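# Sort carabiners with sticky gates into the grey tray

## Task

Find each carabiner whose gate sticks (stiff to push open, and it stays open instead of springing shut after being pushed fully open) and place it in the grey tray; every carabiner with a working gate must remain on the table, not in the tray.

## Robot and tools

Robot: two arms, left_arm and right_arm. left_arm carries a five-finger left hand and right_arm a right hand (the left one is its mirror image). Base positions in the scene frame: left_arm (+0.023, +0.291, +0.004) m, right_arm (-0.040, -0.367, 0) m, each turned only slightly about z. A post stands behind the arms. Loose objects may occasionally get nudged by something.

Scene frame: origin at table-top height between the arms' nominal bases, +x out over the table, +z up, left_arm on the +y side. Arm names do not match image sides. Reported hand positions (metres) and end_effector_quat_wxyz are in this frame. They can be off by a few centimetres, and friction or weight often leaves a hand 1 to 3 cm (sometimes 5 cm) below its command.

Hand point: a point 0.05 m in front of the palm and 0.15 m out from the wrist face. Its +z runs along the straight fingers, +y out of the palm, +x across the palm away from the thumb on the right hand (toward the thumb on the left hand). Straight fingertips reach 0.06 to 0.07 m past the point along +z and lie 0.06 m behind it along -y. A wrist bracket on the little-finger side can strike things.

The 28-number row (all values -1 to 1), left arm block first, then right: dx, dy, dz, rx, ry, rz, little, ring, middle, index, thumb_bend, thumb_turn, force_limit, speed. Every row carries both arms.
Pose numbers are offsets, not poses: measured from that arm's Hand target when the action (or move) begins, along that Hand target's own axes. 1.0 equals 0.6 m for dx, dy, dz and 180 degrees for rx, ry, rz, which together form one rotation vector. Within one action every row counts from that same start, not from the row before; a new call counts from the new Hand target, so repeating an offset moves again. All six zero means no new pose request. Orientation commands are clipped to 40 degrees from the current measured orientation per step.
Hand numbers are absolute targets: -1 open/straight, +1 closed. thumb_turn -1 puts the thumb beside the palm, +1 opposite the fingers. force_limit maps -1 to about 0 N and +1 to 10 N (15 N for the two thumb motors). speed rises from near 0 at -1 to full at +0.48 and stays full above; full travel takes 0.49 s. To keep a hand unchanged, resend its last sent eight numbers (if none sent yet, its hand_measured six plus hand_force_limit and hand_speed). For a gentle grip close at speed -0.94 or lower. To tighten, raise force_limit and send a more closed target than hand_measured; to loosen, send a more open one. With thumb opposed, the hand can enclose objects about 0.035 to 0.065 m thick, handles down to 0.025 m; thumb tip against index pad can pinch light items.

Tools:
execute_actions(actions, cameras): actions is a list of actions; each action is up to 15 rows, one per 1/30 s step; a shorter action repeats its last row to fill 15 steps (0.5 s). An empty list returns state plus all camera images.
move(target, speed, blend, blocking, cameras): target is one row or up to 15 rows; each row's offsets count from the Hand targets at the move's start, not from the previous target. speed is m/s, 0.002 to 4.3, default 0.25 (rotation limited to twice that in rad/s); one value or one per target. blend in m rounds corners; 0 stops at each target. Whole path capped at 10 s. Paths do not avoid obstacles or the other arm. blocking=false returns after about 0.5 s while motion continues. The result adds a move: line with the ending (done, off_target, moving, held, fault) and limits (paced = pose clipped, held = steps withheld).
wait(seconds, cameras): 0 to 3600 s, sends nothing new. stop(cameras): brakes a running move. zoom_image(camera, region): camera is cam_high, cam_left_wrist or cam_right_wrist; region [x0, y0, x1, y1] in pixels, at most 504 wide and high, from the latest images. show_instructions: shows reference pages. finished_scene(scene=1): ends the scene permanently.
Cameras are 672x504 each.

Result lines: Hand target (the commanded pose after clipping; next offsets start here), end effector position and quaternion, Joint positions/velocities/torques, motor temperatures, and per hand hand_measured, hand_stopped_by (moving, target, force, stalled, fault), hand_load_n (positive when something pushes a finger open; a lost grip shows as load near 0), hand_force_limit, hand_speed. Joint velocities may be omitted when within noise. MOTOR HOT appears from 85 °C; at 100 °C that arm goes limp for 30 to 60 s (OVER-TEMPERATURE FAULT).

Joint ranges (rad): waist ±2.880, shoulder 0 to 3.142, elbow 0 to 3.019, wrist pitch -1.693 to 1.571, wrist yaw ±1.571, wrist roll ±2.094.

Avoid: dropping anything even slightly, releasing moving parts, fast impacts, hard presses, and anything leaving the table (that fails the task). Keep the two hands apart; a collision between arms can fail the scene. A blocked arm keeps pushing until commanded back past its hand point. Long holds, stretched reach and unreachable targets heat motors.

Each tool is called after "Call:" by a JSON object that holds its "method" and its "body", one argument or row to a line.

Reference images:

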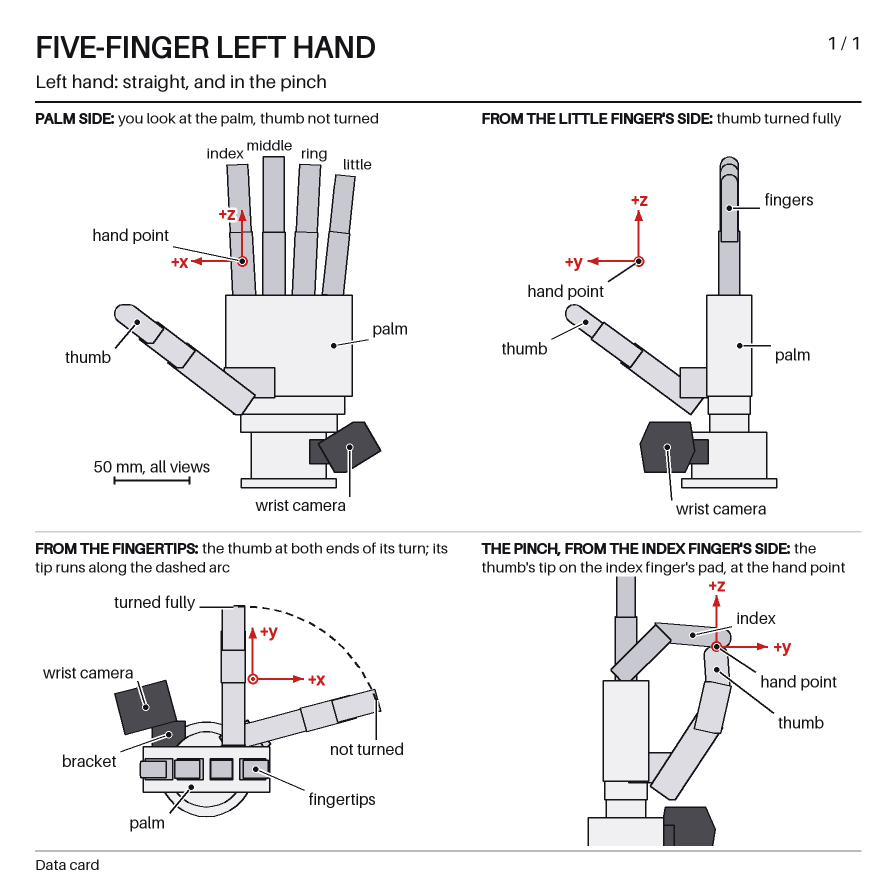

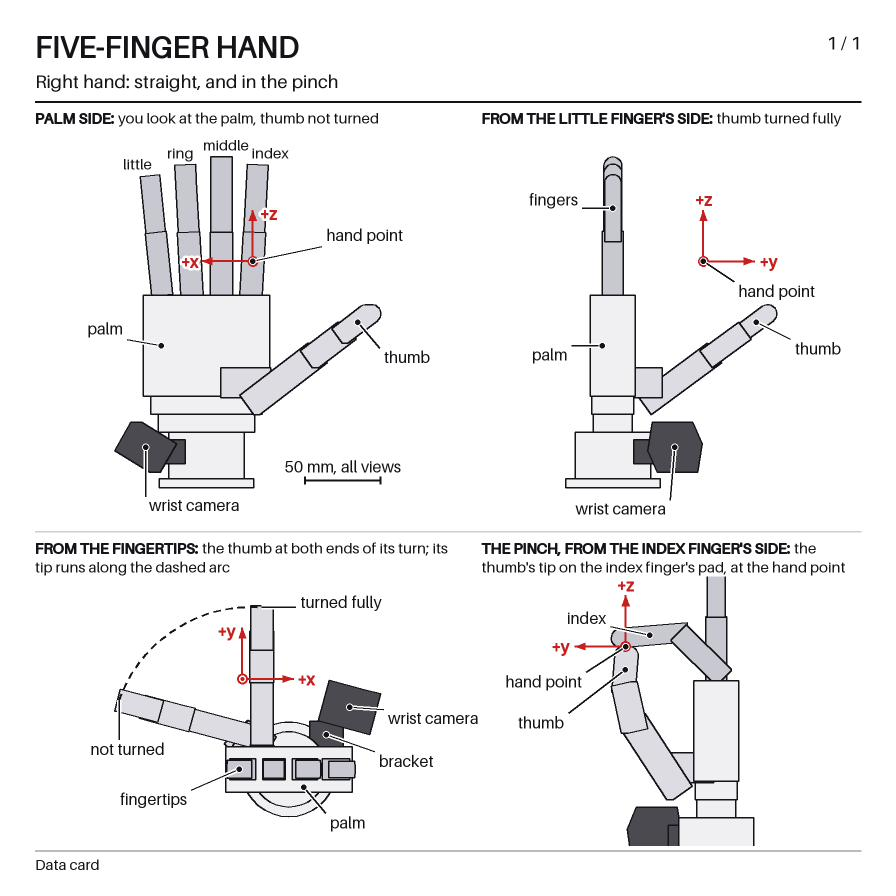

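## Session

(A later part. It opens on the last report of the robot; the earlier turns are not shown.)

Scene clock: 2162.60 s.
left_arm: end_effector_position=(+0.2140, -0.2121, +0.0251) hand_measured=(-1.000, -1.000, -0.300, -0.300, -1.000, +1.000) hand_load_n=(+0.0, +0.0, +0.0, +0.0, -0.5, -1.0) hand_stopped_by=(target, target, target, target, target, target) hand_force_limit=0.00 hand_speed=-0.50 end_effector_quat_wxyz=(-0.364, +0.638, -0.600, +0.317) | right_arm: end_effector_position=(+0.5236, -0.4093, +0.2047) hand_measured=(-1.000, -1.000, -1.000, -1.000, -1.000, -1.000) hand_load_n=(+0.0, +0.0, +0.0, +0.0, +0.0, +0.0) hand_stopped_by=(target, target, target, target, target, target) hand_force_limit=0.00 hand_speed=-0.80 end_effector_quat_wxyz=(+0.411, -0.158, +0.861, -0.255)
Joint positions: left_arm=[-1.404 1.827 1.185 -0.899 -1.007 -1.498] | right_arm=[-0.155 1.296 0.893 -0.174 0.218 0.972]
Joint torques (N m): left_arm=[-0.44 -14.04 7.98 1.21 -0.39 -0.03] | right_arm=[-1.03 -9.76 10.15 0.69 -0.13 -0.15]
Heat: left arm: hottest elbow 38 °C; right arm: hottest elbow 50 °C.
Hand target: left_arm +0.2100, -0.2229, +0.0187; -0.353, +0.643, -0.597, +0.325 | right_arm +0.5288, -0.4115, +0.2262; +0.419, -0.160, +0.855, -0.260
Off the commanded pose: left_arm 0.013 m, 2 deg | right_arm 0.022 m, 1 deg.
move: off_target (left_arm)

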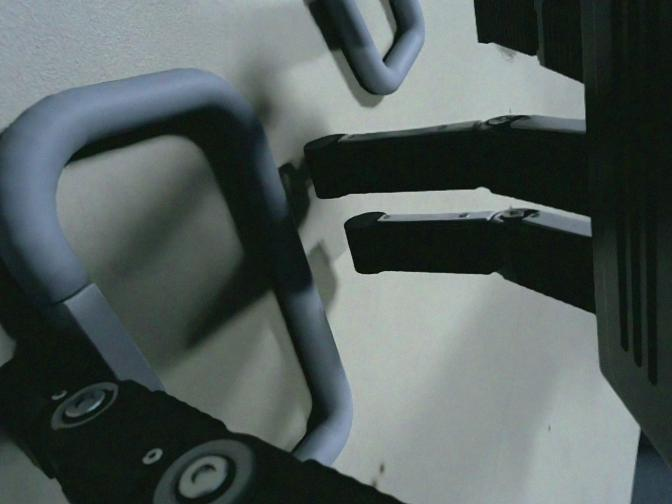

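Call:
{"method": "execute_actions", "body": {
  "actions": [
    [[0,0,0,0,0,0,-1,-1,-0.03,-0.03,-1,1,-0.4,-0.85,0,0,0,0,0,0,-1,-1,-1,-1,-1,-1,0,-0.8]],
    [[0,0,0,0,0,0,-1,-1,0,0,-0.8,1,-0.3,-0.85,0,0,0,0,0,0,-1,-1,-1,-1,-1,-1,0,-0.8]],
    [[0,0,0,0,0,0,-1,-1,0,0,-0.8,1,-0.3,-0.85,0,0,0,0,0,0,-1,-1,-1,-1,-1,-1,0,-0.8]]
  ],
  "cameras": ["cam_left_wrist"]
}}

Scene clock: 2176.40 s.
left_arm: end_effector_position=(+0.2155, -0.2124, +0.0257) hand_measured=(-1.000, -1.000, -0.002, +0.000, -0.904, +1.000) hand_load_n=(+0.0, +0.0, +7.0, +0.0, +5.0, -1.0) hand_stopped_by=(target, target, force, target, force, target) hand_force_limit=-0.30 hand_speed=-0.85 end_effector_quat_wxyz=(-0.364, +0.639, -0.598, +0.319) | right_arm: end_effector_position=(+0.5236, -0.4093, +0.2047) hand_measured=(-1.000, -1.000, -1.000, -1.000, -1.000, -1.000) hand_load_n=(+0.0, +0.0, +0.0, +0.0, +0.0, +0.0) hand_stopped_by=(target, target, target, target, target, target) hand_force_limit=0.00 hand_speed=-0.80 end_effector_quat_wxyz=(+0.411, -0.158, +0.861, -0.255)
Joint positions: left_arm=[-1.403 1.827 1.185 -0.896 -1.011 -1.498] | right_arm=[-0.155 1.296 0.893 -0.174 0.218 0.972]
Joint torques (N m): left_arm=[-0.5 -14.04 7.97 1.1 -0.23 -0.03] | right_arm=[-0.91 -9.41 10.17 0.7 -0.16 -0.16]
Heat: left arm: hottest elbow 38 °C; right arm: hottest elbow 50 °C.
Hand target: left_arm +0.2100, -0.2229, +0.0187; -0.353, +0.643, -0.597, +0.325 | right_arm +0.5288, -0.4115, +0.2262; +0.419, -0.160, +0.855, -0.260
Off the commanded pose: left_arm 0.014 m, 2 deg | right_arm 0.022 m, 1 deg.

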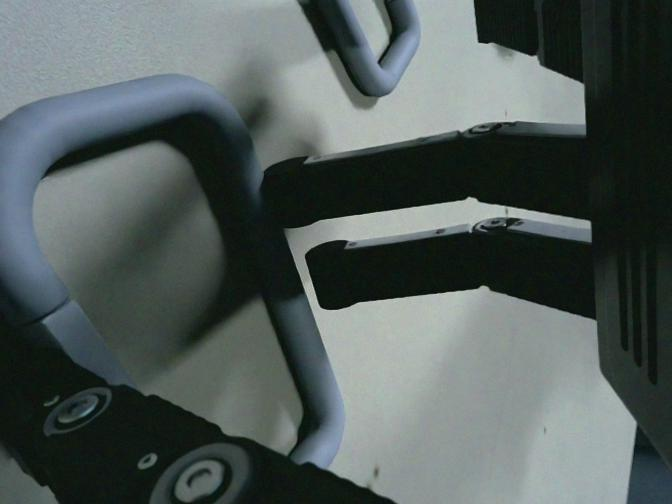

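Call:
{"method": "execute_actions", "body": {
  "actions": [
    [[0,0,0,0,0,0,-1,-1,0,0,-0.8,1,0.0,-0.9,0,0,0,0,0,0,-1,-1,-1,-1,-1,-1,0,-0.8]],
    [[0,0,0,0,0,0,-1,-1,0,0,-0.75,1,0.2,-0.9,0,0,0,0,0,0,-1,-1,-1,-1,-1,-1,0,-0.8]],
    [[0,0,0,0,0,0,-1,-1,0,0,-0.75,1,0.2,-0.9,0,0,0,0,0,0,-1,-1,-1,-1,-1,-1,0,-0.8]],
    [[0,0,0,0,0,0,-1,-1,0,0,-0.75,1,0.2,-0.9,0,0,0,0,0,0,-1,-1,-1,-1,-1,-1,0,-0.8]]
  ],
  "cameras": ["cam_left_wrist"]
}}

Scene clock: 2182.67 s.
left_arm: end_effector_position=(+0.2148, -0.2135, +0.0258) hand_measured=(-1.000, -1.000, -0.002, +0.000, -0.756, +1.000) hand_load_n=(+0.0, +0.0, +11.0, +0.0, +8.5, +1.0) hand_stopped_by=(target, target, force, target, target, target) hand_force_limit=0.20 hand_speed=-0.90 end_effector_quat_wxyz=(-0.363, +0.639, -0.598, +0.320) | right_arm: end_effector_position=(+0.5236, -0.4093, +0.2047) hand_measured=(-1.000, -1.000, -1.000, -1.000, -1.000, -1.000) hand_load_n=(+0.0, +0.0, +0.0, +0.0, +0.0, -0.5) hand_stopped_by=(target, target, target, target, target, target) hand_force_limit=0.00 hand_speed=-0.80 end_effector_quat_wxyz=(+0.411, -0.158, +0.861, -0.255)
Joint positions: left_arm=[-1.404 1.827 1.185 -0.892 -1.011 -1.498] | right_arm=[-0.155 1.296 0.893 -0.174 0.218 0.972]
Joint torques (N m): left_arm=[-0.44 -14.04 7.99 0.99 -0.23 -0.04] | right_arm=[-0.62 -9.82 10.02 0.7 -0.1 -0.18]
Heat: left arm: hottest elbow 38 °C; right arm: hottest elbow 50 °C.
Hand target: left_arm +0.2100, -0.2228, +0.0187; -0.353, +0.643, -0.597, +0.325 | right_arm +0.5288, -0.4115, +0.2262; +0.419, -0.160, +0.855, -0.260
Off the commanded pose: left_arm 0.013 m, 1 deg | right_arm 0.022 m, 1 deg.

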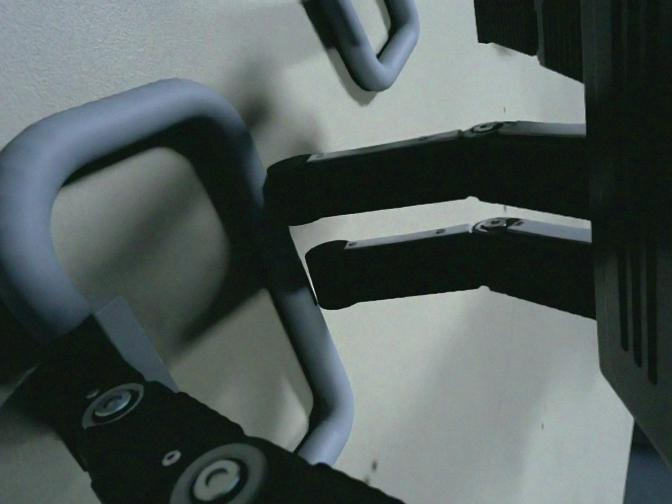

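Call:
{"method": "execute_actions", "body": {
  "actions": [
    [[0,0,0,0,0,0,-1,-1,0,0,-0.68,1,0.5,-0.9,0,0,0,0,0,0,-1,-1,-1,-1,-1,-1,0,-0.8]],
    [[0,0,0,0,0,0,-1,-1,0,0,-0.68,1,0.5,-0.9,0,0,0,0,0,0,-1,-1,-1,-1,-1,-1,0,-0.8]]
  ],
  "cameras": ["cam_left_wrist"]
}}

Scene clock: 2187.63 s.
left_arm: end_effector_position=(+0.2148, -0.2135, +0.0258) hand_measured=(-1.000, -1.000, -0.002, +0.000, -0.688, +1.000) hand_load_n=(+0.0, +0.0, +13.0, +1.0, +10.5, +1.5) hand_stopped_by=(target, target, force, target, target, target) hand_force_limit=0.50 hand_speed=-0.90 end_effector_quat_wxyz=(-0.363, +0.639, -0.598, +0.320) | right_arm: end_effector_position=(+0.5236, -0.4093, +0.2047) hand_measured=(-1.000, -1.000, -1.000, -1.000, -1.000, -1.000) hand_load_n=(+0.0, +0.0, +0.0, -0.5, +0.0, +0.0) hand_stopped_by=(target, target, target, target, target, target) hand_force_limit=0.00 hand_speed=-0.80 end_effector_quat_wxyz=(+0.411, -0.158, +0.861, -0.255)
Joint positions: left_arm=[-1.404 1.827 1.185 -0.892 -1.011 -1.498] | right_arm=[-0.155 1.296 0.893 -0.174 0.218 0.972]
Joint torques (N m): left_arm=[-0.5 -14.04 7.98 0.98 -0.23 -0.04] | right_arm=[-0.73 -9.29 9.94 0.8 -0.17 -0.18]
Heat: left arm: hottest elbow 38 °C; right arm: hottest elbow 50 °C.
Hand target: left_arm +0.2100, -0.2228, +0.0187; -0.353, +0.643, -0.597, +0.325 | right_arm +0.5288, -0.4115, +0.2262; +0.419, -0.160, +0.855, -0.260
Off the commanded pose: left_arm 0.013 m, 1 deg | right_arm 0.022 m, 1 deg.

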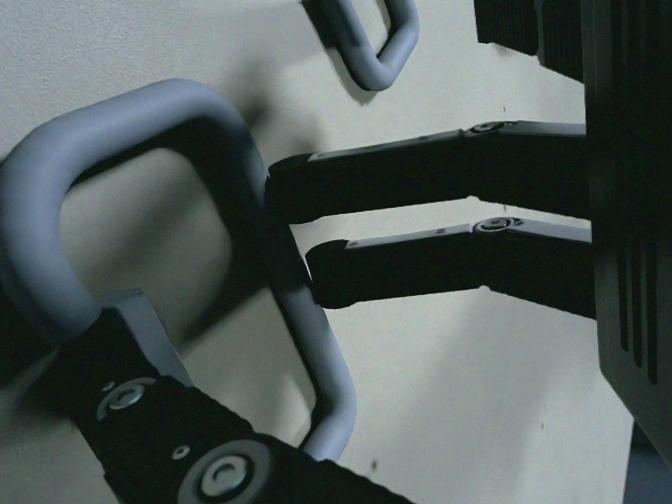

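Call:
{"method": "execute_actions", "body": {
  "actions": [
    [[0,0,0,0,0,0,-1,-1,0,0,-0.6,1,0.85,-0.9,0,0,0,0,0,0,-1,-1,-1,-1,-1,-1,0,-0.8]],
    [[0,0,0,0,0,0,-1,-1,0,0,-0.6,1,0.85,-0.9,0,0,0,0,0,0,-1,-1,-1,-1,-1,-1,0,-0.8]],
    [[0,0,0,0,0,0,-1,-1,0,0,-0.6,1,0.85,-0.9,0,0,0,0,0,0,-1,-1,-1,-1,-1,-1,0,-0.8]]
  ],
  "cameras": ["cam_left_wrist"]
}}

Scene clock: 2191.90 s.
left_arm: end_effector_position=(+0.2148, -0.2135, +0.0258) hand_measured=(-1.000, -1.000, -0.002, +0.000, -0.610, +1.000) hand_load_n=(+0.0, +0.0, +14.5, +1.5, +12.0, +2.0) hand_stopped_by=(target, target, force, target, stalled, target) hand_force_limit=0.85 hand_speed=-0.90 end_effector_quat_wxyz=(-0.363, +0.639, -0.598, +0.320) | right_arm: end_effector_position=(+0.5236, -0.4093, +0.2047) hand_measured=(-1.000, -1.000, -1.000, -1.000, -1.000, -1.000) hand_load_n=(-0.5, +0.0, +0.0, +0.0, -0.5, +0.0) hand_stopped_by=(target, target, target, target, target, target) hand_force_limit=0.00 hand_speed=-0.80 end_effector_quat_wxyz=(+0.411, -0.158, +0.861, -0.255)
Joint positions: left_arm=[-1.404 1.827 1.185 -0.892 -1.011 -1.498] | right_arm=[-0.155 1.296 0.893 -0.174 0.218 0.972]
Joint torques (N m): left_arm=[-0.44 -14.1 7.98 0.96 -0.23 -0.03] | right_arm=[-0.38 -9.7 10.18 0.8 -0.12 -0.16]
Heat: left arm: hottest elbow 38 °C; right arm: hottest elbow 50 °C.
Hand target: left_arm +0.2100, -0.2228, +0.0187; -0.353, +0.643, -0.597, +0.325 | right_arm +0.5288, -0.4115, +0.2262; +0.419, -0.160, +0.855, -0.260
Off the commanded pose: left_arm 0.013 m, 1 deg | right_arm 0.022 m, 1 deg.

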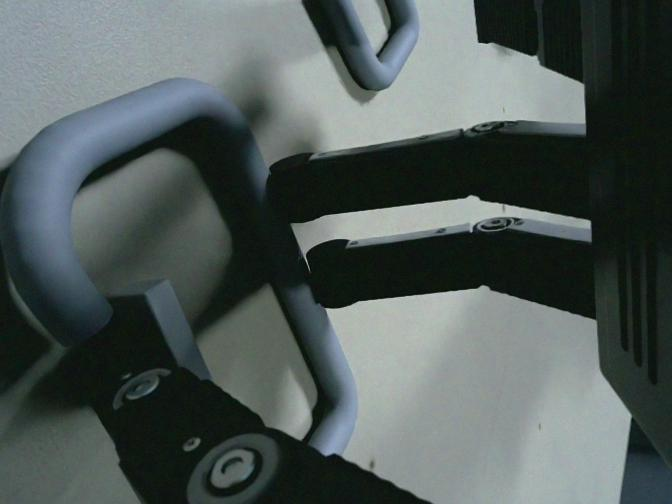

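Call:
{"method": "execute_actions", "body": {
  "actions": [
    [[0,0,0,0,0,0,-1,-1,0,0,-0.5,1,1,-0.88,0,0,0,0,0,0,-1,-1,-1,-1,-1,-1,0,-0.8]],
    [[0,0,0,0,0,0,-1,-1,0,0,-0.5,1,1,-0.88,0,0,0,0,0,0,-1,-1,-1,-1,-1,-1,0,-0.8]],
    [[0,0,0,0,0,0,-1,-1,0,0,-0.5,1,1,-0.88,0,0,0,0,0,0,-1,-1,-1,-1,-1,-1,0,-0.8]]
  ],
  "cameras": ["cam_left_wrist"]
}}

Scene clock: 2198.10 s.
left_arm: end_effector_position=(+0.2131, -0.2154, +0.0209) hand_measured=(-1.000, -1.000, +0.000, +0.000, -0.500, +1.000) hand_load_n=(+0.0, +0.0, +0.0, +0.0, +0.0, +0.0) hand_stopped_by=(target, target, force, target, target, target) hand_force_limit=1.00 hand_speed=-0.88 end_effector_quat_wxyz=(-0.363, +0.638, -0.599, +0.320) | right_arm: end_effector_position=(+0.5236, -0.4093, +0.2047) hand_measured=(-1.000, -1.000, -1.000, -1.000, -1.000, -1.000) hand_load_n=(+0.0, +0.0, +0.0, +0.0, +0.0, -0.5) hand_stopped_by=(target, target, target, target, target, target) hand_force_limit=0.00 hand_speed=-0.80 end_effector_quat_wxyz=(+0.411, -0.158, +0.861, -0.255)
Joint positions: left_arm=[-1.407 1.837 1.186 -0.885 -1.009 -1.498] | right_arm=[-0.155 1.296 0.893 -0.174 0.218 0.972]
Joint torques (N m): left_arm=[-0.15 -15.09 7.94 0.69 -0.32 -0.03] | right_arm=[-0.38 -9 9.92 0.65 -0.13 -0.15]
Heat: left arm: hottest elbow 38 °C; right arm: hottest elbow 50 °C.
Hand target: left_arm +0.2100, -0.2228, +0.0187; -0.353, +0.643, -0.597, +0.325 | right_arm +0.5288, -0.4115, +0.2262; +0.419, -0.160, +0.855, -0.260
Off the commanded pose: left_arm 0.008 m, 1 deg | right_arm 0.022 m, 1 deg.

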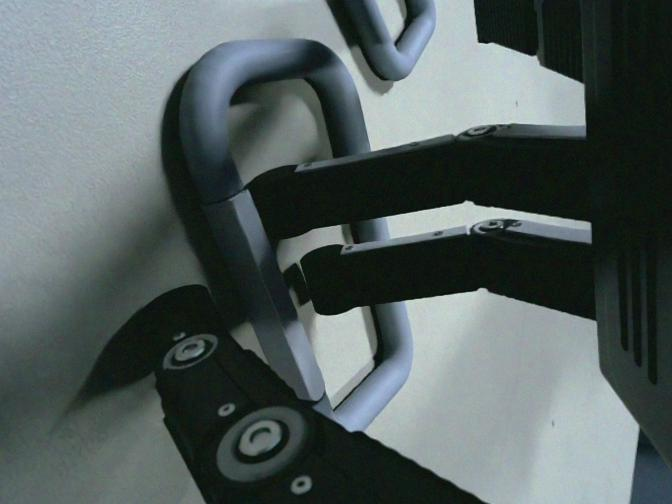

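Call:
{"method": "move", "body": {
  "target": [
    [0,-0.181,-0.1196,0,0,0,-1,-1,-0.3,-0.3,-1,1,0,-0.5,0,0,0,0,0,0,-1,-1,-1,-1,-1,-1,0,-0.8],
    [-0.4768,-0.1555,-0.1578,0,0.2296,0.1518,-1,-1,-0.3,-0.3,-1,1,0,-0.5,0,0,0,0,0,0,-1,-1,-1,-1,-1,-1,0,-0.8]
  ],
  "speed": 0.2,
  "cameras": ["cam_left_wrist", "cam_high"]
}}

Scene clock: 2230.87 s.
left_arm: end_effector_position=(+0.1566, +0.0517, +0.1555) hand_measured=(-1.000, -1.000, -0.300, -0.300, -1.000, +1.000) hand_load_n=(+0.0, +0.0, +0.0, +0.0, +0.0, +0.0) hand_stopped_by=(target, target, target, target, target, target) hand_force_limit=0.00 hand_speed=-0.50 end_effector_quat_wxyz=(+0.181, -0.332, +0.809, -0.450) | right_arm: end_effector_position=(+0.5236, -0.4093, +0.2047) hand_measured=(-1.000, -1.000, -1.000, -1.000, -1.000, -1.000) hand_load_n=(+0.0, +0.0, +0.0, +0.0, +0.0, +0.0) hand_stopped_by=(target, target, target, target, target, target) hand_force_limit=0.00 hand_speed=-0.80 end_effector_quat_wxyz=(+0.411, -0.158, +0.861, -0.255)
Joint positions: left_arm=[-1.041 0.374 0.41 -0.613 -0.245 -0.164] | right_arm=[-0.155 1.296 0.893 -0.174 0.218 0.972]
Joint velocities: left_arm=[-0.015 -0.005 -0.027 -0.002 0.154 -0.037] | right_arm=[within noise]
Joint torques (N m): left_arm=[1.61 1.26 10.15 0.66 0.17 0.23] | right_arm=[-0.26 -9.47 10.09 0.76 -0.17 -0.18]
Heat: left arm: hottest elbow 38 °C; right arm: hottest elbow 50 °C.
Hand target: left_arm +0.1591, +0.0596, +0.1496; +0.187, -0.332, +0.814, -0.438 | right_arm +0.5288, -0.4115, +0.2262; +0.419, -0.160, +0.855, -0.260
Off the commanded pose: left_arm 0.010 m, 2 deg | right_arm 0.022 m, 1 deg.
move: done
Images, in order (width x height): cam_high 672x504, cam_left_wrist 672x504.

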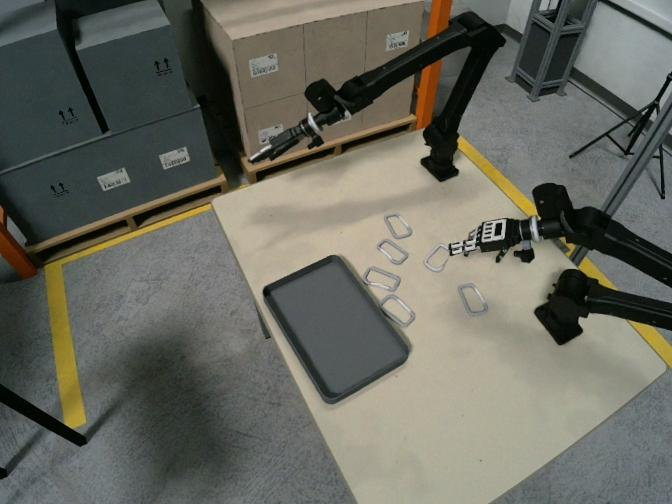

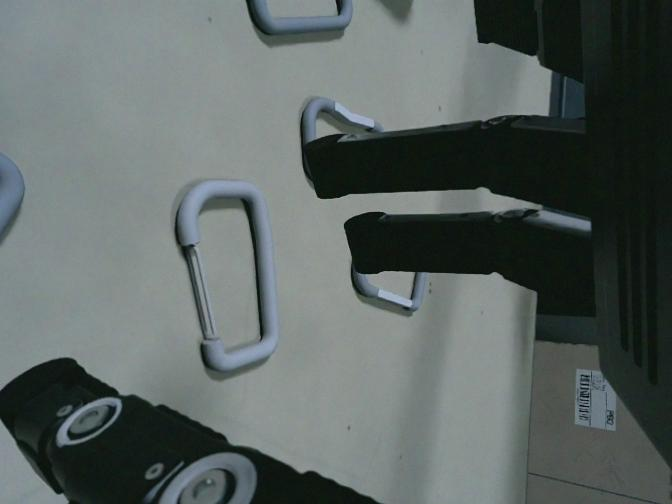

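Call:
{"method": "move", "body": {
  "target": [-0.025,0.0853,0.007,0,0,0,-1,-1,-0.3,-0.3,-1,1,0,-0.5,0,0,0,0,0,0,-1,-1,-1,-1,-1,-1,0,-0.8],
  "speed": 0.15,
  "cameras": ["cam_left_wrist"]
}}

Scene clock: 2248.27 s.
left_arm: end_effector_position=(+0.1511, +0.0805, +0.1097) hand_measured=(-1.000, -1.000, -0.300, -0.300, -1.000, +1.000) hand_load_n=(+0.0, +0.0, +0.0, +0.0, +0.0, +0.0) hand_stopped_by=(target, target, target, target, target, target) hand_force_limit=0.00 hand_speed=-0.50 end_effector_quat_wxyz=(+0.181, -0.332, +0.809, -0.450) | right_arm: end_effector_position=(+0.5236, -0.4093, +0.2047) hand_measured=(-1.000, -1.000, -1.000, -1.000, -1.000, -1.000) hand_load_n=(+0.0, +0.0, -0.5, +0.0, +0.0, +0.0) hand_stopped_by=(target, target, target, target, target, target) hand_force_limit=0.00 hand_speed=-0.80 end_effector_quat_wxyz=(+0.411, -0.158, +0.861, -0.255)
Joint positions: left_arm=[-0.965 0.217 0.273 -0.625 -0.182 -0.121] | right_arm=[-0.155 1.296 0.893 -0.174 0.218 0.972]
Joint torques (N m): left_arm=[1.61 2.49 10.26 0.69 0.21 0.21] | right_arm=[-0.56 -9.41 10.03 0.66 -0.12 -0.16]
Heat: left arm: hottest elbow 39 °C; right arm: hottest elbow 51 °C.
Hand target: left_arm +0.1530, +0.0879, +0.1047; +0.187, -0.332, +0.814, -0.438 | right_arm +0.5288, -0.4115, +0.2262; +0.419, -0.160, +0.855, -0.260
Off the commanded pose: left_arm 0.009 m, 2 deg | right_arm 0.022 m, 1 deg.
move: done

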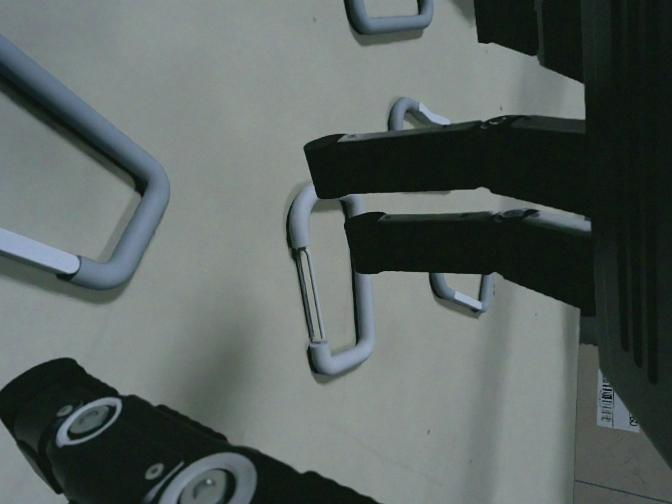

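Call:
{"method": "move", "body": {
  "target": [-0.0541,-0.0131,0.02,0,-0.161,-0.1064,-1,-1,-0.4,-0.4,-1,1,0,-0.5,0,0,0,0,0,0,-1,-1,-1,-1,-1,-1,0,-0.8],
  "speed": 0.15,
  "cameras": ["cam_left_wrist"]
}}

Scene clock: 2272.03 s.
left_arm: end_effector_position=(+0.1859, +0.1165, +0.0780) hand_measured=(-1.000, -1.000, -0.400, -0.400, -1.000, +1.000) hand_load_n=(+0.0, +0.0, +0.0, +0.0, +0.0, +0.5) hand_stopped_by=(target, target, target, target, target, target) hand_force_limit=0.00 hand_speed=-0.50 end_effector_quat_wxyz=(+0.317, -0.558, +0.683, -0.348) | right_arm: end_effector_position=(+0.5236, -0.4093, +0.2047) hand_measured=(-1.000, -1.000, -1.000, -1.000, -1.000, -1.000) hand_load_n=(+0.0, +0.0, +0.0, +0.0, +0.0, -0.5) hand_stopped_by=(target, target, target, target, target, target) hand_force_limit=0.00 hand_speed=-0.80 end_effector_quat_wxyz=(+0.411, -0.158, +0.861, -0.255)
Joint positions: left_arm=[-1.208 0.489 0.296 -0.79 -0.839 -0.785] | right_arm=[-0.155 1.296 0.893 -0.174 0.218 0.972]
Joint torques (N m): left_arm=[-0.85 2.49 15.04 0.14 -0.77 -0.13] | right_arm=[-0.67 -9.58 10.04 0.68 -0.12 -0.14]
Heat: left arm: hottest elbow 39 °C; right arm: hottest elbow 51 °C.
Hand target: left_arm +0.1861, +0.1007, +0.1051; +0.309, -0.560, +0.676, -0.366 | right_arm +0.5288, -0.4115, +0.2262; +0.419, -0.160, +0.855, -0.260
Off the commanded pose: left_arm 0.031 m, 2 deg | right_arm 0.022 m, 1 deg.
move: off_target (left_arm)

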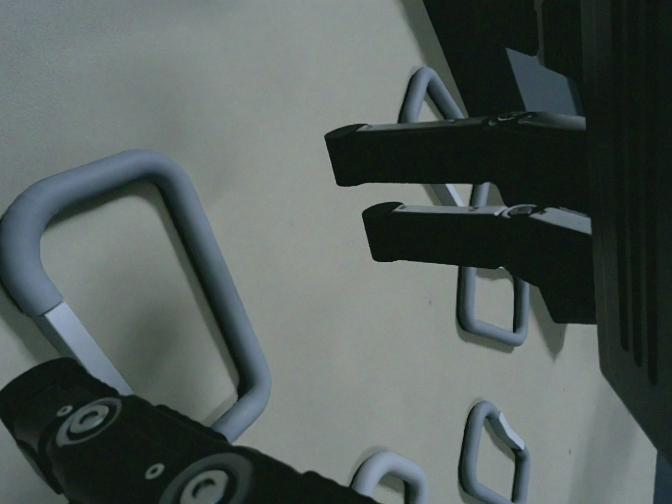

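Call:
{"method": "move", "body": {
  "target": [0.0107,0.0067,0.0352,0,-0.0557,-0.0368,-1,-1,-0.4,-0.4,-1,1,0,-0.5,0,0,0,0,0,0,-1,-1,-1,-1,-1,-1,0,-0.8],
  "speed": 0.12,
  "cameras": ["cam_left_wrist"]
}}

Scene clock: 2288.57 s.
left_arm: end_effector_position=(+0.1988, +0.1122, +0.0656) hand_measured=(-1.000, -1.000, -0.400, -0.400, -1.000, +1.000) hand_load_n=(+0.0, +0.0, +0.0, +0.0, +0.0, +0.0) hand_stopped_by=(target, target, target, target, target, target) hand_force_limit=0.00 hand_speed=-0.50 end_effector_quat_wxyz=(-0.356, +0.624, -0.621, +0.311) | right_arm: end_effector_position=(+0.5236, -0.4093, +0.2047) hand_measured=(-1.000, -1.000, -1.000, -1.000, -1.000, -1.000) hand_load_n=(+0.0, +0.0, +0.0, +0.0, +0.0, -0.5) hand_stopped_by=(target, target, target, target, target, target) hand_force_limit=0.00 hand_speed=-0.80 end_effector_quat_wxyz=(+0.411, -0.158, +0.861, -0.255)
Joint positions: left_arm=[-1.237 0.757 0.358 -0.859 -0.952 -1.128] | right_arm=[-0.155 1.296 0.893 -0.174 0.218 0.972]
Joint torques (N m): left_arm=[-0.79 0.26 13.71 -0.21 -0.93 -0.12] | right_arm=[-0.44 -9.76 10.1 0.73 -0.16 -0.19]
Motor temperatures (°C): left_arm=[27 29 42 28 27 28] | right_arm=[29 32 51 25 26 27]
Heat: left arm: hottest elbow 42 °C; right arm: hottest elbow 51 °C.
Hand target: left_arm +0.2004, +0.0916, +0.0903; -0.345, +0.628, -0.613, +0.333 | right_arm +0.5288, -0.4115, +0.2262; +0.419, -0.160, +0.855, -0.260
Off the commanded pose: left_arm 0.032 m, 3 deg | right_arm 0.022 m, 1 deg.
move: off_target (left_arm)

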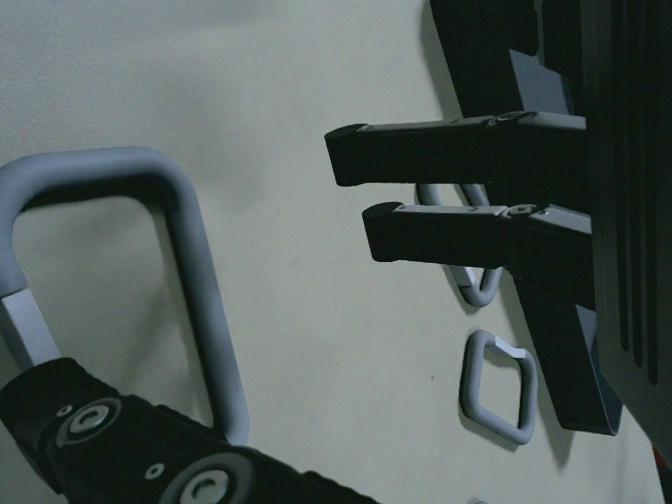

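Call:
{"method": "move", "body": {
  "target": [0.0133,0.0447,0.0292,0,0,0,-1,-1,-0.4,-0.4,-1,1,0,-0.5,0,0,0,0,0,0,-1,-1,-1,-1,-1,-1,0,-0.8],
  "speed": 0.1,
  "cameras": ["cam_left_wrist"]
}}

Scene clock: 2298.37 s.
left_arm: end_effector_position=(+0.2001, +0.0951, +0.0527) hand_measured=(-1.000, -1.000, -0.400, -0.400, -1.000, +1.000) hand_load_n=(+0.0, +0.0, +0.0, +0.0, +0.0, +0.0) hand_stopped_by=(target, target, target, target, target, target) hand_force_limit=0.00 hand_speed=-0.50 end_effector_quat_wxyz=(-0.354, +0.625, -0.620, +0.316) | right_arm: end_effector_position=(+0.5236, -0.4093, +0.2047) hand_measured=(-1.000, -1.000, -1.000, -1.000, -1.000, -1.000) hand_load_n=(+0.0, +0.0, +0.0, +0.0, +0.0, +0.0) hand_stopped_by=(target, target, target, target, target, target) hand_force_limit=0.00 hand_speed=-0.80 end_effector_quat_wxyz=(+0.411, -0.158, +0.861, -0.255)
Joint positions: left_arm=[-1.255 0.859 0.358 -0.768 -0.956 -1.153] | right_arm=[-0.155 1.296 0.893 -0.174 0.218 0.972]
Joint torques (N m): left_arm=[-0.38 -0.67 9.09 1.32 -0.93 -0.09] | right_arm=[-0.56 -9.41 10.15 0.7 -0.13 -0.17]
Heat: left arm: hottest elbow 43 °C; right arm: hottest elbow 51 °C.
Hand target: left_arm +0.2008, +0.0838, +0.0582; -0.345, +0.628, -0.613, +0.333 | right_arm +0.5288, -0.4115, +0.2262; +0.419, -0.160, +0.855, -0.260
Off the commanded pose: left_arm 0.013 m, 2 deg | right_arm 0.022 m, 1 deg.
move: off_target (left_arm)

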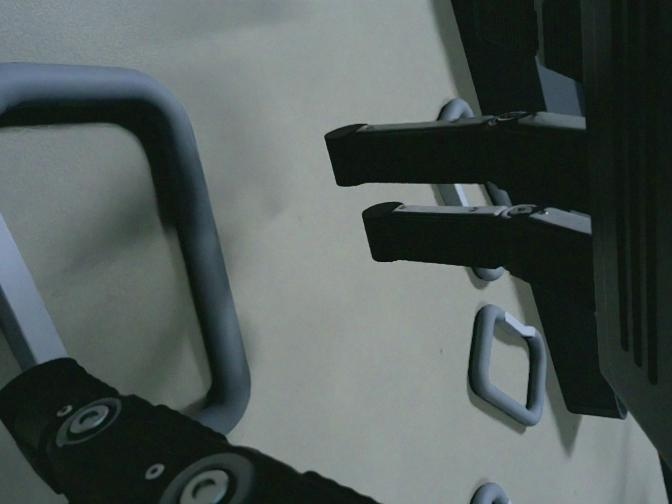

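Call:
{"method": "move", "body": {
  "target": [-0.0217,0.058,0.0331,0,0,0,-1,-1,-0.4,-0.4,-1,1,0,-0.5,0,0,0,0,0,0,-1,-1,-1,-1,-1,-1,0,-0.8],
  "speed": 0.1,
  "cameras": ["cam_left_wrist"]
}}

Scene clock: 2304.57 s.
left_arm: end_effector_position=(+0.2004, +0.1016, +0.0226) hand_measured=(-1.000, -1.000, -0.400, -0.400, -1.000, +1.000) hand_load_n=(+0.0, +0.0, -0.5, +0.0, +0.0, -1.5) hand_stopped_by=(target, target, target, target, target, target) hand_force_limit=0.00 hand_speed=-0.50 end_effector_quat_wxyz=(-0.354, +0.627, -0.613, +0.326) | right_arm: end_effector_position=(+0.5236, -0.4093, +0.2047) hand_measured=(-1.000, -1.000, -1.000, -1.000, -1.000, -1.000) hand_load_n=(+0.0, +0.0, +0.0, +0.0, +0.0, -0.5) hand_stopped_by=(target, target, target, target, target, target) hand_force_limit=0.00 hand_speed=-0.80 end_effector_quat_wxyz=(+0.411, -0.158, +0.861, -0.255)
Joint positions: left_arm=[-1.255 0.906 0.275 -0.616 -0.968 -1.155] | right_arm=[-0.155 1.296 0.893 -0.174 0.218 0.972]
Joint torques (N m): left_arm=[-0.03 0.03 6.99 1.74 -0.38 0] | right_arm=[-0.62 -9.47 10.11 0.69 -0.12 -0.15]
Heat: left arm: hottest elbow 42 °C; right arm: hottest elbow 51 °C.
Hand target: left_arm +0.1984, +0.0970, +0.0182; -0.345, +0.628, -0.613, +0.333 | right_arm +0.5288, -0.4115, +0.2262; +0.419, -0.160, +0.855, -0.260
Off the commanded pose: left_arm 0.007 m, 1 deg | right_arm 0.022 m, 1 deg.
move: done

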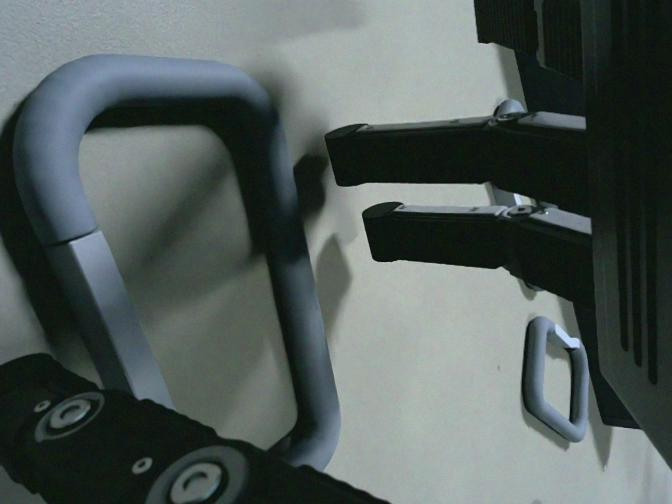

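Call:
{"method": "move", "body": {
  "target": [
    [0,-0.0696,-0.046,0,0,0,-1,-1,-0.4,-0.4,-1,1,0,-0.5,0,0,0,0,0,0,-1,-1,-1,-1,-1,-1,0,-0.8],
    [-0.0150,-0.0698,-0.0456,0,0,0,-1,-1,-0.4,-0.4,-1,1,0,-0.5,0,0,0,0,0,0,-1,-1,-1,-1,-1,-1,0,-0.8],
    [-0.0150,0,0.0004,0,0,0,-1,-1,-0.4,-0.4,-1,1,0,-0.5,0,0,0,0,0,0,-1,-1,-1,-1,-1,-1,0,-0.8]
  ],
  "speed": 0.1,
  "cameras": ["cam_left_wrist"]
}}

Scene clock: 2316.90 s.
left_arm: end_effector_position=(+0.1981, +0.1080, +0.0230) hand_measured=(-1.000, -1.000, -0.400, -0.400, -1.000, +1.000) hand_load_n=(+0.0, +0.0, +0.0, +0.0, +0.0, -1.5) hand_stopped_by=(target, target, target, target, target, target) hand_force_limit=0.00 hand_speed=-0.50 end_effector_quat_wxyz=(-0.350, +0.626, -0.613, +0.331) | right_arm: end_effector_position=(+0.5236, -0.4093, +0.2047) hand_measured=(-1.000, -1.000, -1.000, -1.000, -1.000, -1.000) hand_load_n=(+0.0, +0.0, -0.5, +0.0, +0.0, +0.0) hand_stopped_by=(target, target, target, target, target, target) hand_force_limit=0.00 hand_speed=-0.80 end_effector_quat_wxyz=(+0.411, -0.158, +0.861, -0.255)
Joint positions: left_arm=[-1.255 0.854 0.252 -0.623 -0.965 -1.141] | right_arm=[-0.155 1.296 0.893 -0.174 0.218 0.972]
Joint torques (N m): left_arm=[0.91 0.56 7.39 1.68 -0.3 0.06] | right_arm=[-0.73 -9.41 10.09 0.76 -0.14 -0.16]
Heat: left arm: hottest elbow 41 °C; right arm: hottest elbow 51 °C.
Hand target: left_arm +0.1983, +0.1060, +0.0182; -0.345, +0.628, -0.613, +0.333 | right_arm +0.5288, -0.4115, +0.2262; +0.419, -0.160, +0.855, -0.260
Off the commanded pose: left_arm 0.005 m, 1 deg | right_arm 0.022 m, 1 deg.
move: done

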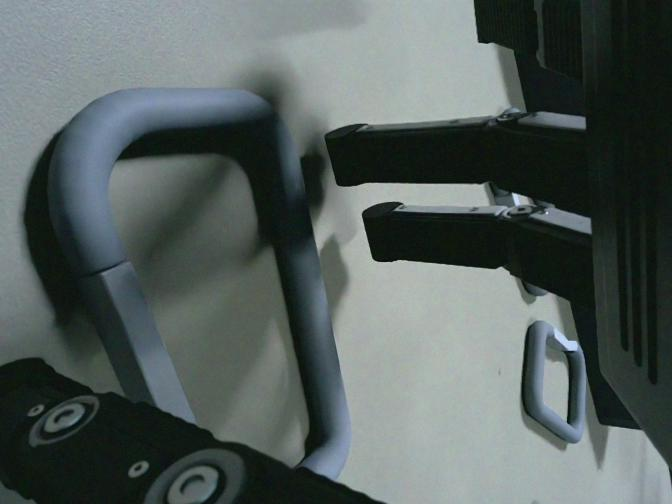

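Call:
{"method": "execute_actions", "body": {
  "actions": [
    [[0,0,0,0,0,0,-1,-1,-0.03,-0.03,-1,1,-0.4,-0.85,0,0,0,0,0,0,-1,-1,-1,-1,-1,-1,0,-0.8]],
    [[0,0,0,0,0,0,-1,-1,0,0,-0.8,1,-0.3,-0.85,0,0,0,0,0,0,-1,-1,-1,-1,-1,-1,0,-0.8]],
    [[0,0,0,0,0,0,-1,-1,0,0,-0.8,1,-0.3,-0.85,0,0,0,0,0,0,-1,-1,-1,-1,-1,-1,0,-0.8]]
  ],
  "cameras": ["cam_left_wrist"]
}}

Scene clock: 2324.67 s.
left_arm: end_effector_position=(+0.1981, +0.1069, +0.0229) hand_measured=(-1.000, -1.000, -0.054, +0.000, -0.898, +1.000) hand_load_n=(+0.0, +0.0, +5.5, +0.0, +5.0, +0.0) hand_stopped_by=(target, target, force, target, force, target) hand_force_limit=-0.30 hand_speed=-0.85 end_effector_quat_wxyz=(-0.349, +0.626, -0.613, +0.333) | right_arm: end_effector_position=(+0.5236, -0.4093, +0.2047) hand_measured=(-1.000, -1.000, -1.000, -1.000, -1.000, -1.000) hand_load_n=(+0.0, +0.0, +0.0, +0.0, +0.0, +0.0) hand_stopped_by=(target, target, target, target, target, target) hand_force_limit=0.00 hand_speed=-0.80 end_effector_quat_wxyz=(+0.411, -0.158, +0.861, -0.255)
Joint positions: left_arm=[-1.257 0.857 0.252 -0.618 -0.965 -1.141] | right_arm=[-0.155 1.296 0.893 -0.174 0.218 0.972]
Joint torques (N m): left_arm=[0.91 0.56 7.38 1.51 -0.28 0.07] | right_arm=[-0.67 -9.29 10.1 0.66 -0.14 -0.15]
Heat: left arm: hottest elbow 40 °C; right arm: hottest elbow 51 °C.
Hand target: left_arm +0.1983, +0.1060, +0.0181; -0.345, +0.628, -0.613, +0.333 | right_arm +0.5288, -0.4115, +0.2262; +0.419, -0.160, +0.855, -0.260
Off the commanded pose: left_arm 0.005 m, 1 deg | right_arm 0.022 m, 1 deg.

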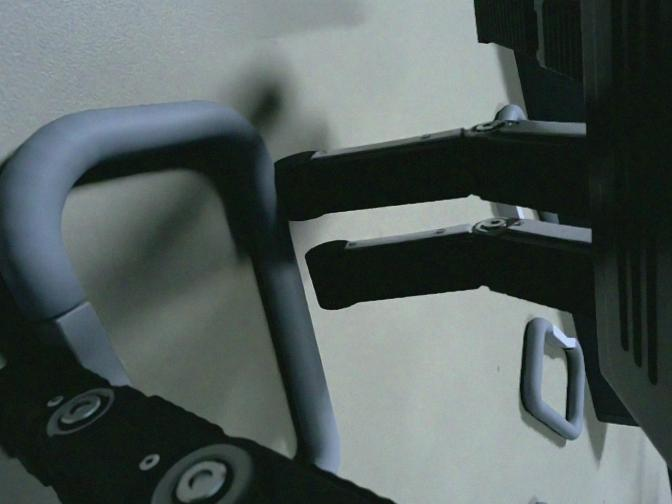

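Call:
{"method": "execute_actions", "body": {
  "actions": [
    [[0,0,0,0,0,0,-1,-1,0,0,-0.8,1,0.0,-0.9,0,0,0,0,0,0,-1,-1,-1,-1,-1,-1,0,-0.8]],
    [[0,0,0,0,0,0,-1,-1,0,0,-0.75,1,0.15,-0.9,0,0,0,0,0,0,-1,-1,-1,-1,-1,-1,0,-0.8]],
    [[0,0,0,0,0,0,-1,-1,0,0,-0.75,1,0.15,-0.9,0,0,0,0,0,0,-1,-1,-1,-1,-1,-1,0,-0.8]]
  ],
  "cameras": ["cam_left_wrist"]
}}

Scene clock: 2331.03 s.
left_arm: end_effector_position=(+0.1981, +0.1069, +0.0229) hand_measured=(-1.000, -1.000, -0.056, +0.000, -0.812, +1.000) hand_load_n=(+0.0, +0.0, +10.5, +0.0, +8.5, +2.5) hand_stopped_by=(target, target, force, target, force, target) hand_force_limit=0.15 hand_speed=-0.90 end_effector_quat_wxyz=(-0.349, +0.626, -0.613, +0.333) | right_arm: end_effector_position=(+0.5236, -0.4093, +0.2047) hand_measured=(-1.000, -1.000, -1.000, -1.000, -1.000, -1.000) hand_load_n=(+0.0, +0.0, +0.0, +0.0, +0.0, +0.0) hand_stopped_by=(target, target, target, target, target, target) hand_force_limit=0.00 hand_speed=-0.80 end_effector_quat_wxyz=(+0.411, -0.158, +0.861, -0.255)
Joint positions: left_arm=[-1.257 0.857 0.252 -0.618 -0.965 -1.141] | right_arm=[-0.155 1.296 0.893 -0.174 0.218 0.972]
Joint torques (N m): left_arm=[0.91 0.56 7.39 1.51 -0.29 0.07] | right_arm=[-0.56 -9.47 10.03 0.69 -0.15 -0.14]
Heat: left arm: hottest elbow 40 °C; right arm: hottest elbow 51 °C.
Hand target: left_arm +0.1983, +0.1060, +0.0181; -0.345, +0.628, -0.613, +0.333 | right_arm +0.5288, -0.4115, +0.2262; +0.419, -0.160, +0.855, -0.260
Off the commanded pose: left_arm 0.005 m, 1 deg | right_arm 0.022 m, 1 deg.

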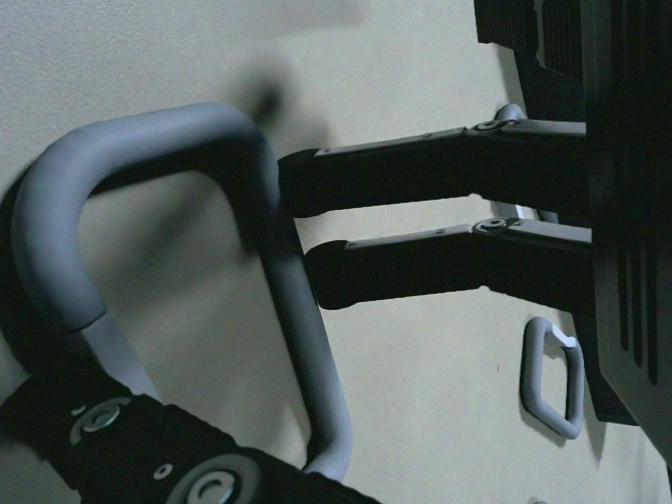

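Call:
{"method": "execute_actions", "body": {
  "actions": [
    [[0,0,0,0,0,0,-1,-1,0,0,-0.74,1,0.45,-0.9,0,0,0,0,0,0,-1,-1,-1,-1,-1,-1,0,-0.8]],
    [[0,0,0,0,0,0,-1,-1,0,0,-0.74,1,0.45,-0.9,0,0,0,0,0,0,-1,-1,-1,-1,-1,-1,0,-0.8]]
  ],
  "cameras": ["cam_left_wrist"]
}}

Scene clock: 2335.90 s.
left_arm: end_effector_position=(+0.1985, +0.1053, +0.0235) hand_measured=(-1.000, -1.000, -0.056, +0.000, -0.748, +1.000) hand_load_n=(+0.0, +0.0, +11.0, +1.5, +9.5, +3.5) hand_stopped_by=(target, target, force, target, target, target) hand_force_limit=0.45 hand_speed=-0.90 end_effector_quat_wxyz=(-0.347, +0.627, -0.612, +0.335) | right_arm: end_effector_position=(+0.5236, -0.4093, +0.2047) hand_measured=(-1.000, -1.000, -1.000, -1.000, -1.000, -1.000) hand_load_n=(+0.0, +0.0, -0.5, +0.0, +0.0, -0.5) hand_stopped_by=(target, target, target, target, target, target) hand_force_limit=0.00 hand_speed=-0.80 end_effector_quat_wxyz=(+0.411, -0.158, +0.861, -0.255)
Joint positions: left_arm=[-1.257 0.857 0.252 -0.61 -0.965 -1.141] | right_arm=[-0.155 1.296 0.893 -0.174 0.218 0.972]
Joint torques (N m): left_arm=[0.91 0.56 7.39 1.25 -0.28 0.07] | right_arm=[-0.62 -9.35 10.18 0.73 -0.14 -0.18]
Heat: left arm: hottest elbow 39 °C; right arm: hottest elbow 51 °C.
Hand target: left_arm +0.1983, +0.1060, +0.0181; -0.345, +0.628, -0.613, +0.333 | right_arm +0.5288, -0.4115, +0.2262; +0.419, -0.160, +0.855, -0.260
Off the commanded pose: left_arm 0.005 m, 0 deg | right_arm 0.022 m, 1 deg.

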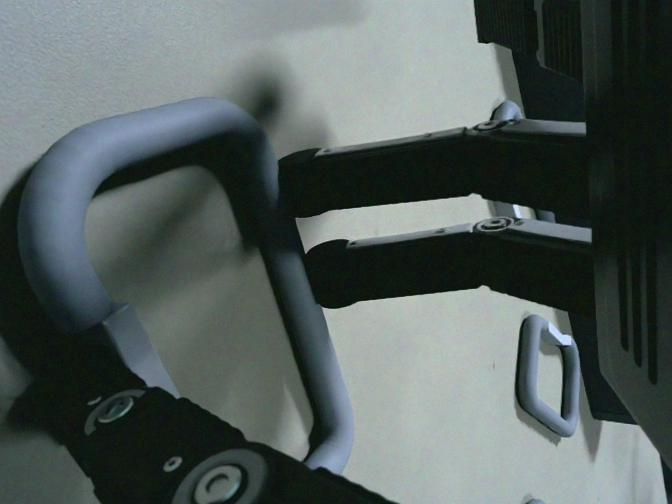

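Call:
{"method": "execute_actions", "body": {
  "actions": [
    [[0,0,0,0,0,0,-1,-1,0,0,-0.68,1,0.7,-0.9,0,0,0,0,0,0,-1,-1,-1,-1,-1,-1,0,-0.8]],
    [[0,0,0,0,0,0,-1,-1,0,0,-0.68,1,0.7,-0.9,0,0,0,0,0,0,-1,-1,-1,-1,-1,-1,0,-0.8]]
  ],
  "cameras": ["cam_left_wrist"]
}}

Call:
{"method": "execute_actions", "body": {
  "actions": [
    [[0,0,0,0,0,0,-1,-1,0,0,-0.63,1,0.9,-0.9,0,0,0,0,0,0,-1,-1,-1,-1,-1,-1,0,-0.8]],
    [[0,0,0,0,0,0,-1,-1,0,0,-0.63,1,0.9,-0.9,0,0,0,0,0,0,-1,-1,-1,-1,-1,-1,0,-0.8]]
  ],
  "cameras": ["cam_left_wrist"]
}}

Scene clock: 2349.20 s.
left_arm: end_effector_position=(+0.1982, +0.1041, +0.0243) hand_measured=(-1.000, -1.000, -0.056, +0.000, -0.688, +1.000) hand_load_n=(+0.0, +0.0, +13.0, +0.5, +9.5, +3.5) hand_stopped_by=(target, target, force, target, target, target) hand_force_limit=0.70 hand_speed=-0.90 end_effector_quat_wxyz=(-0.346, +0.626, -0.612, +0.338) | right_arm: end_effector_position=(+0.5236, -0.4093, +0.2047) hand_measured=(-1.000, -1.000, -1.000, -1.000, -1.000, -1.000) hand_load_n=(+0.0, +0.0, +0.0, +0.0, +0.0, +0.0) hand_stopped_by=(target, target, target, target, target, target) hand_force_limit=0.00 hand_speed=-0.80 end_effector_quat_wxyz=(+0.411, -0.158, +0.861, -0.255)
Joint positions: left_arm=[-1.26 0.854 0.252 -0.608 -0.966 -1.141] | right_arm=[-0.155 1.296 0.893 -0.174 0.218 0.972]
Joint torques (N m): left_arm=[0.91 0.5 7.42 1.2 -0.26 0.06] | right_arm=[-0.38 -8.94 10.17 0.69 -0.15 -0.15]
Heat: left arm: hottest elbow 38 °C; right arm: hottest elbow 51 °C.
Hand target: left_arm +0.1983, +0.1060, +0.0182; -0.345, +0.628, -0.613, +0.333 | right_arm +0.5288, -0.4115, +0.2262; +0.419, -0.160, +0.855, -0.260
Off the commanded pose: left_arm 0.006 m, 1 deg | right_arm 0.022 m, 1 deg.

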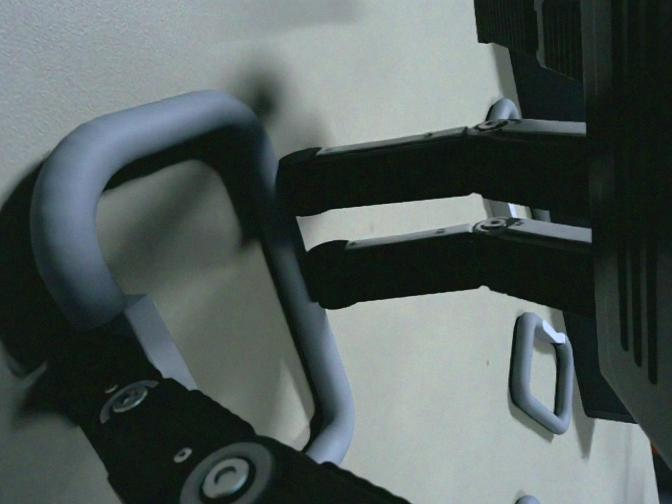

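Scene clock: 2350.50 s.
left_arm: end_effector_position=(+0.1982, +0.1039, +0.0246) hand_measured=(-1.000, -1.000, -0.056, +0.000, -0.638, +1.000) hand_load_n=(+0.0, +0.0, +14.5, +0.0, +10.0, +4.0) hand_stopped_by=(target, target, force, target, target, target) hand_force_limit=0.90 hand_speed=-0.90 end_effector_quat_wxyz=(-0.346, +0.626, -0.611, +0.338) | right_arm: end_effector_position=(+0.5236, -0.4093, +0.2047) hand_measured=(-1.000, -1.000, -1.000, -1.000, -1.000, -1.000) hand_load_n=(+0.0, +0.0, +0.0, +0.0, +0.0, +0.0) hand_stopped_by=(target, target, target, target, target, target) hand_force_limit=0.00 hand_speed=-0.80 end_effector_quat_wxyz=(+0.411, -0.158, +0.861, -0.255)
Joint positions: left_arm=[-1.26 0.852 0.252 -0.608 -0.966 -1.141] | right_arm=[-0.155 1.296 0.893 -0.174 0.218 0.972]
Joint torques (N m): left_arm=[0.91 0.5 7.43 1.21 -0.27 0.07] | right_arm=[-0.62 -9.41 10.07 0.55 -0.13 -0.14]
Heat: left arm: hottest elbow 38 °C; right arm: hottest elbow 51 °C.
Hand target: left_arm +0.1983, +0.1060, +0.0182; -0.345, +0.628, -0.613, +0.333 | right_arm +0.5288, -0.4115, +0.2262; +0.419, -0.160, +0.855, -0.260
Off the commanded pose: left_arm 0.007 m, 1 deg | right_arm 0.022 m, 1 deg.

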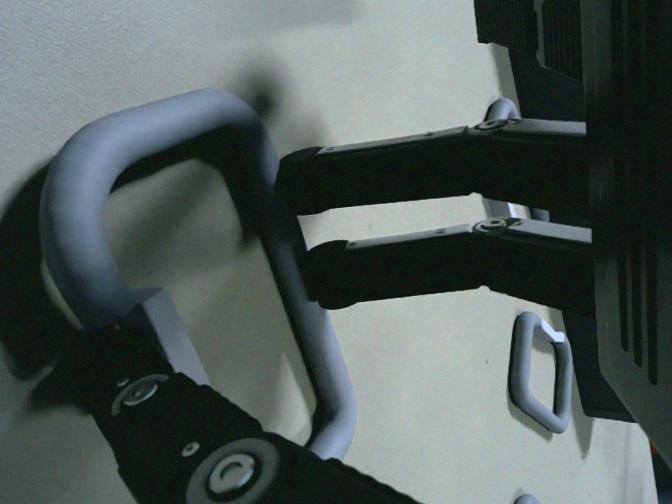

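Call:
{"method": "execute_actions", "body": {
  "actions": [
    [[0,0,0,0,0,0,-1,-1,0,0,-0.72,1,0.9,-0.9,0,0,0,0,0,0,-1,-1,-1,-1,-1,-1,0,-0.8]],
    [[0,0,0,0,0,0,-1,-1,0,0,-0.72,1,0.9,-0.9,0,0,0,0,0,0,-1,-1,-1,-1,-1,-1,0,-0.8]]
  ],
  "cameras": ["cam_left_wrist"]
}}

Scene clock: 2356.17 s.
left_arm: end_effector_position=(+0.1984, +0.1040, +0.0248) hand_measured=(-1.000, -1.000, -0.056, +0.000, -0.724, +1.000) hand_load_n=(+0.0, -0.5, +12.5, +0.0, +8.0, +3.0) hand_stopped_by=(target, target, force, target, target, target) hand_force_limit=0.90 hand_speed=-0.90 end_effector_quat_wxyz=(-0.346, +0.626, -0.611, +0.339) | right_arm: end_effector_position=(+0.5236, -0.4093, +0.2047) hand_measured=(-1.000, -1.000, -1.000, -1.000, -1.000, -1.000) hand_load_n=(-0.5, +0.0, +0.0, +0.0, -0.5, +0.0) hand_stopped_by=(target, target, target, target, target, target) hand_force_limit=0.00 hand_speed=-0.80 end_effector_quat_wxyz=(+0.411, -0.158, +0.861, -0.255)
Joint positions: left_arm=[-1.26 0.852 0.252 -0.608 -0.967 -1.141] | right_arm=[-0.155 1.296 0.893 -0.174 0.218 0.972]
Joint torques (N m): left_arm=[0.85 0.62 7.41 1.2 -0.22 0.07] | right_arm=[-0.62 -9.35 10 0.65 -0.16 -0.15]
Heat: left arm: hottest elbow 38 °C; right arm: hottest elbow 51 °C.
Hand target: left_arm +0.1983, +0.1060, +0.0182; -0.345, +0.628, -0.613, +0.333 | right_arm +0.5288, -0.4115, +0.2262; +0.419, -0.160, +0.855, -0.260
Off the commanded pose: left_arm 0.007 m, 1 deg | right_arm 0.022 m, 1 deg.

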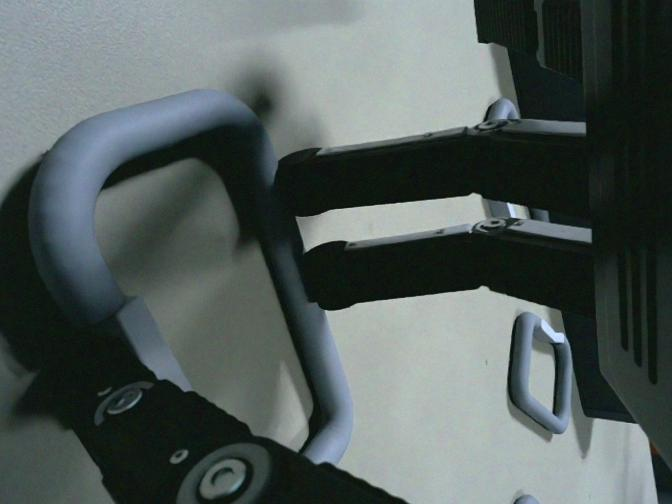

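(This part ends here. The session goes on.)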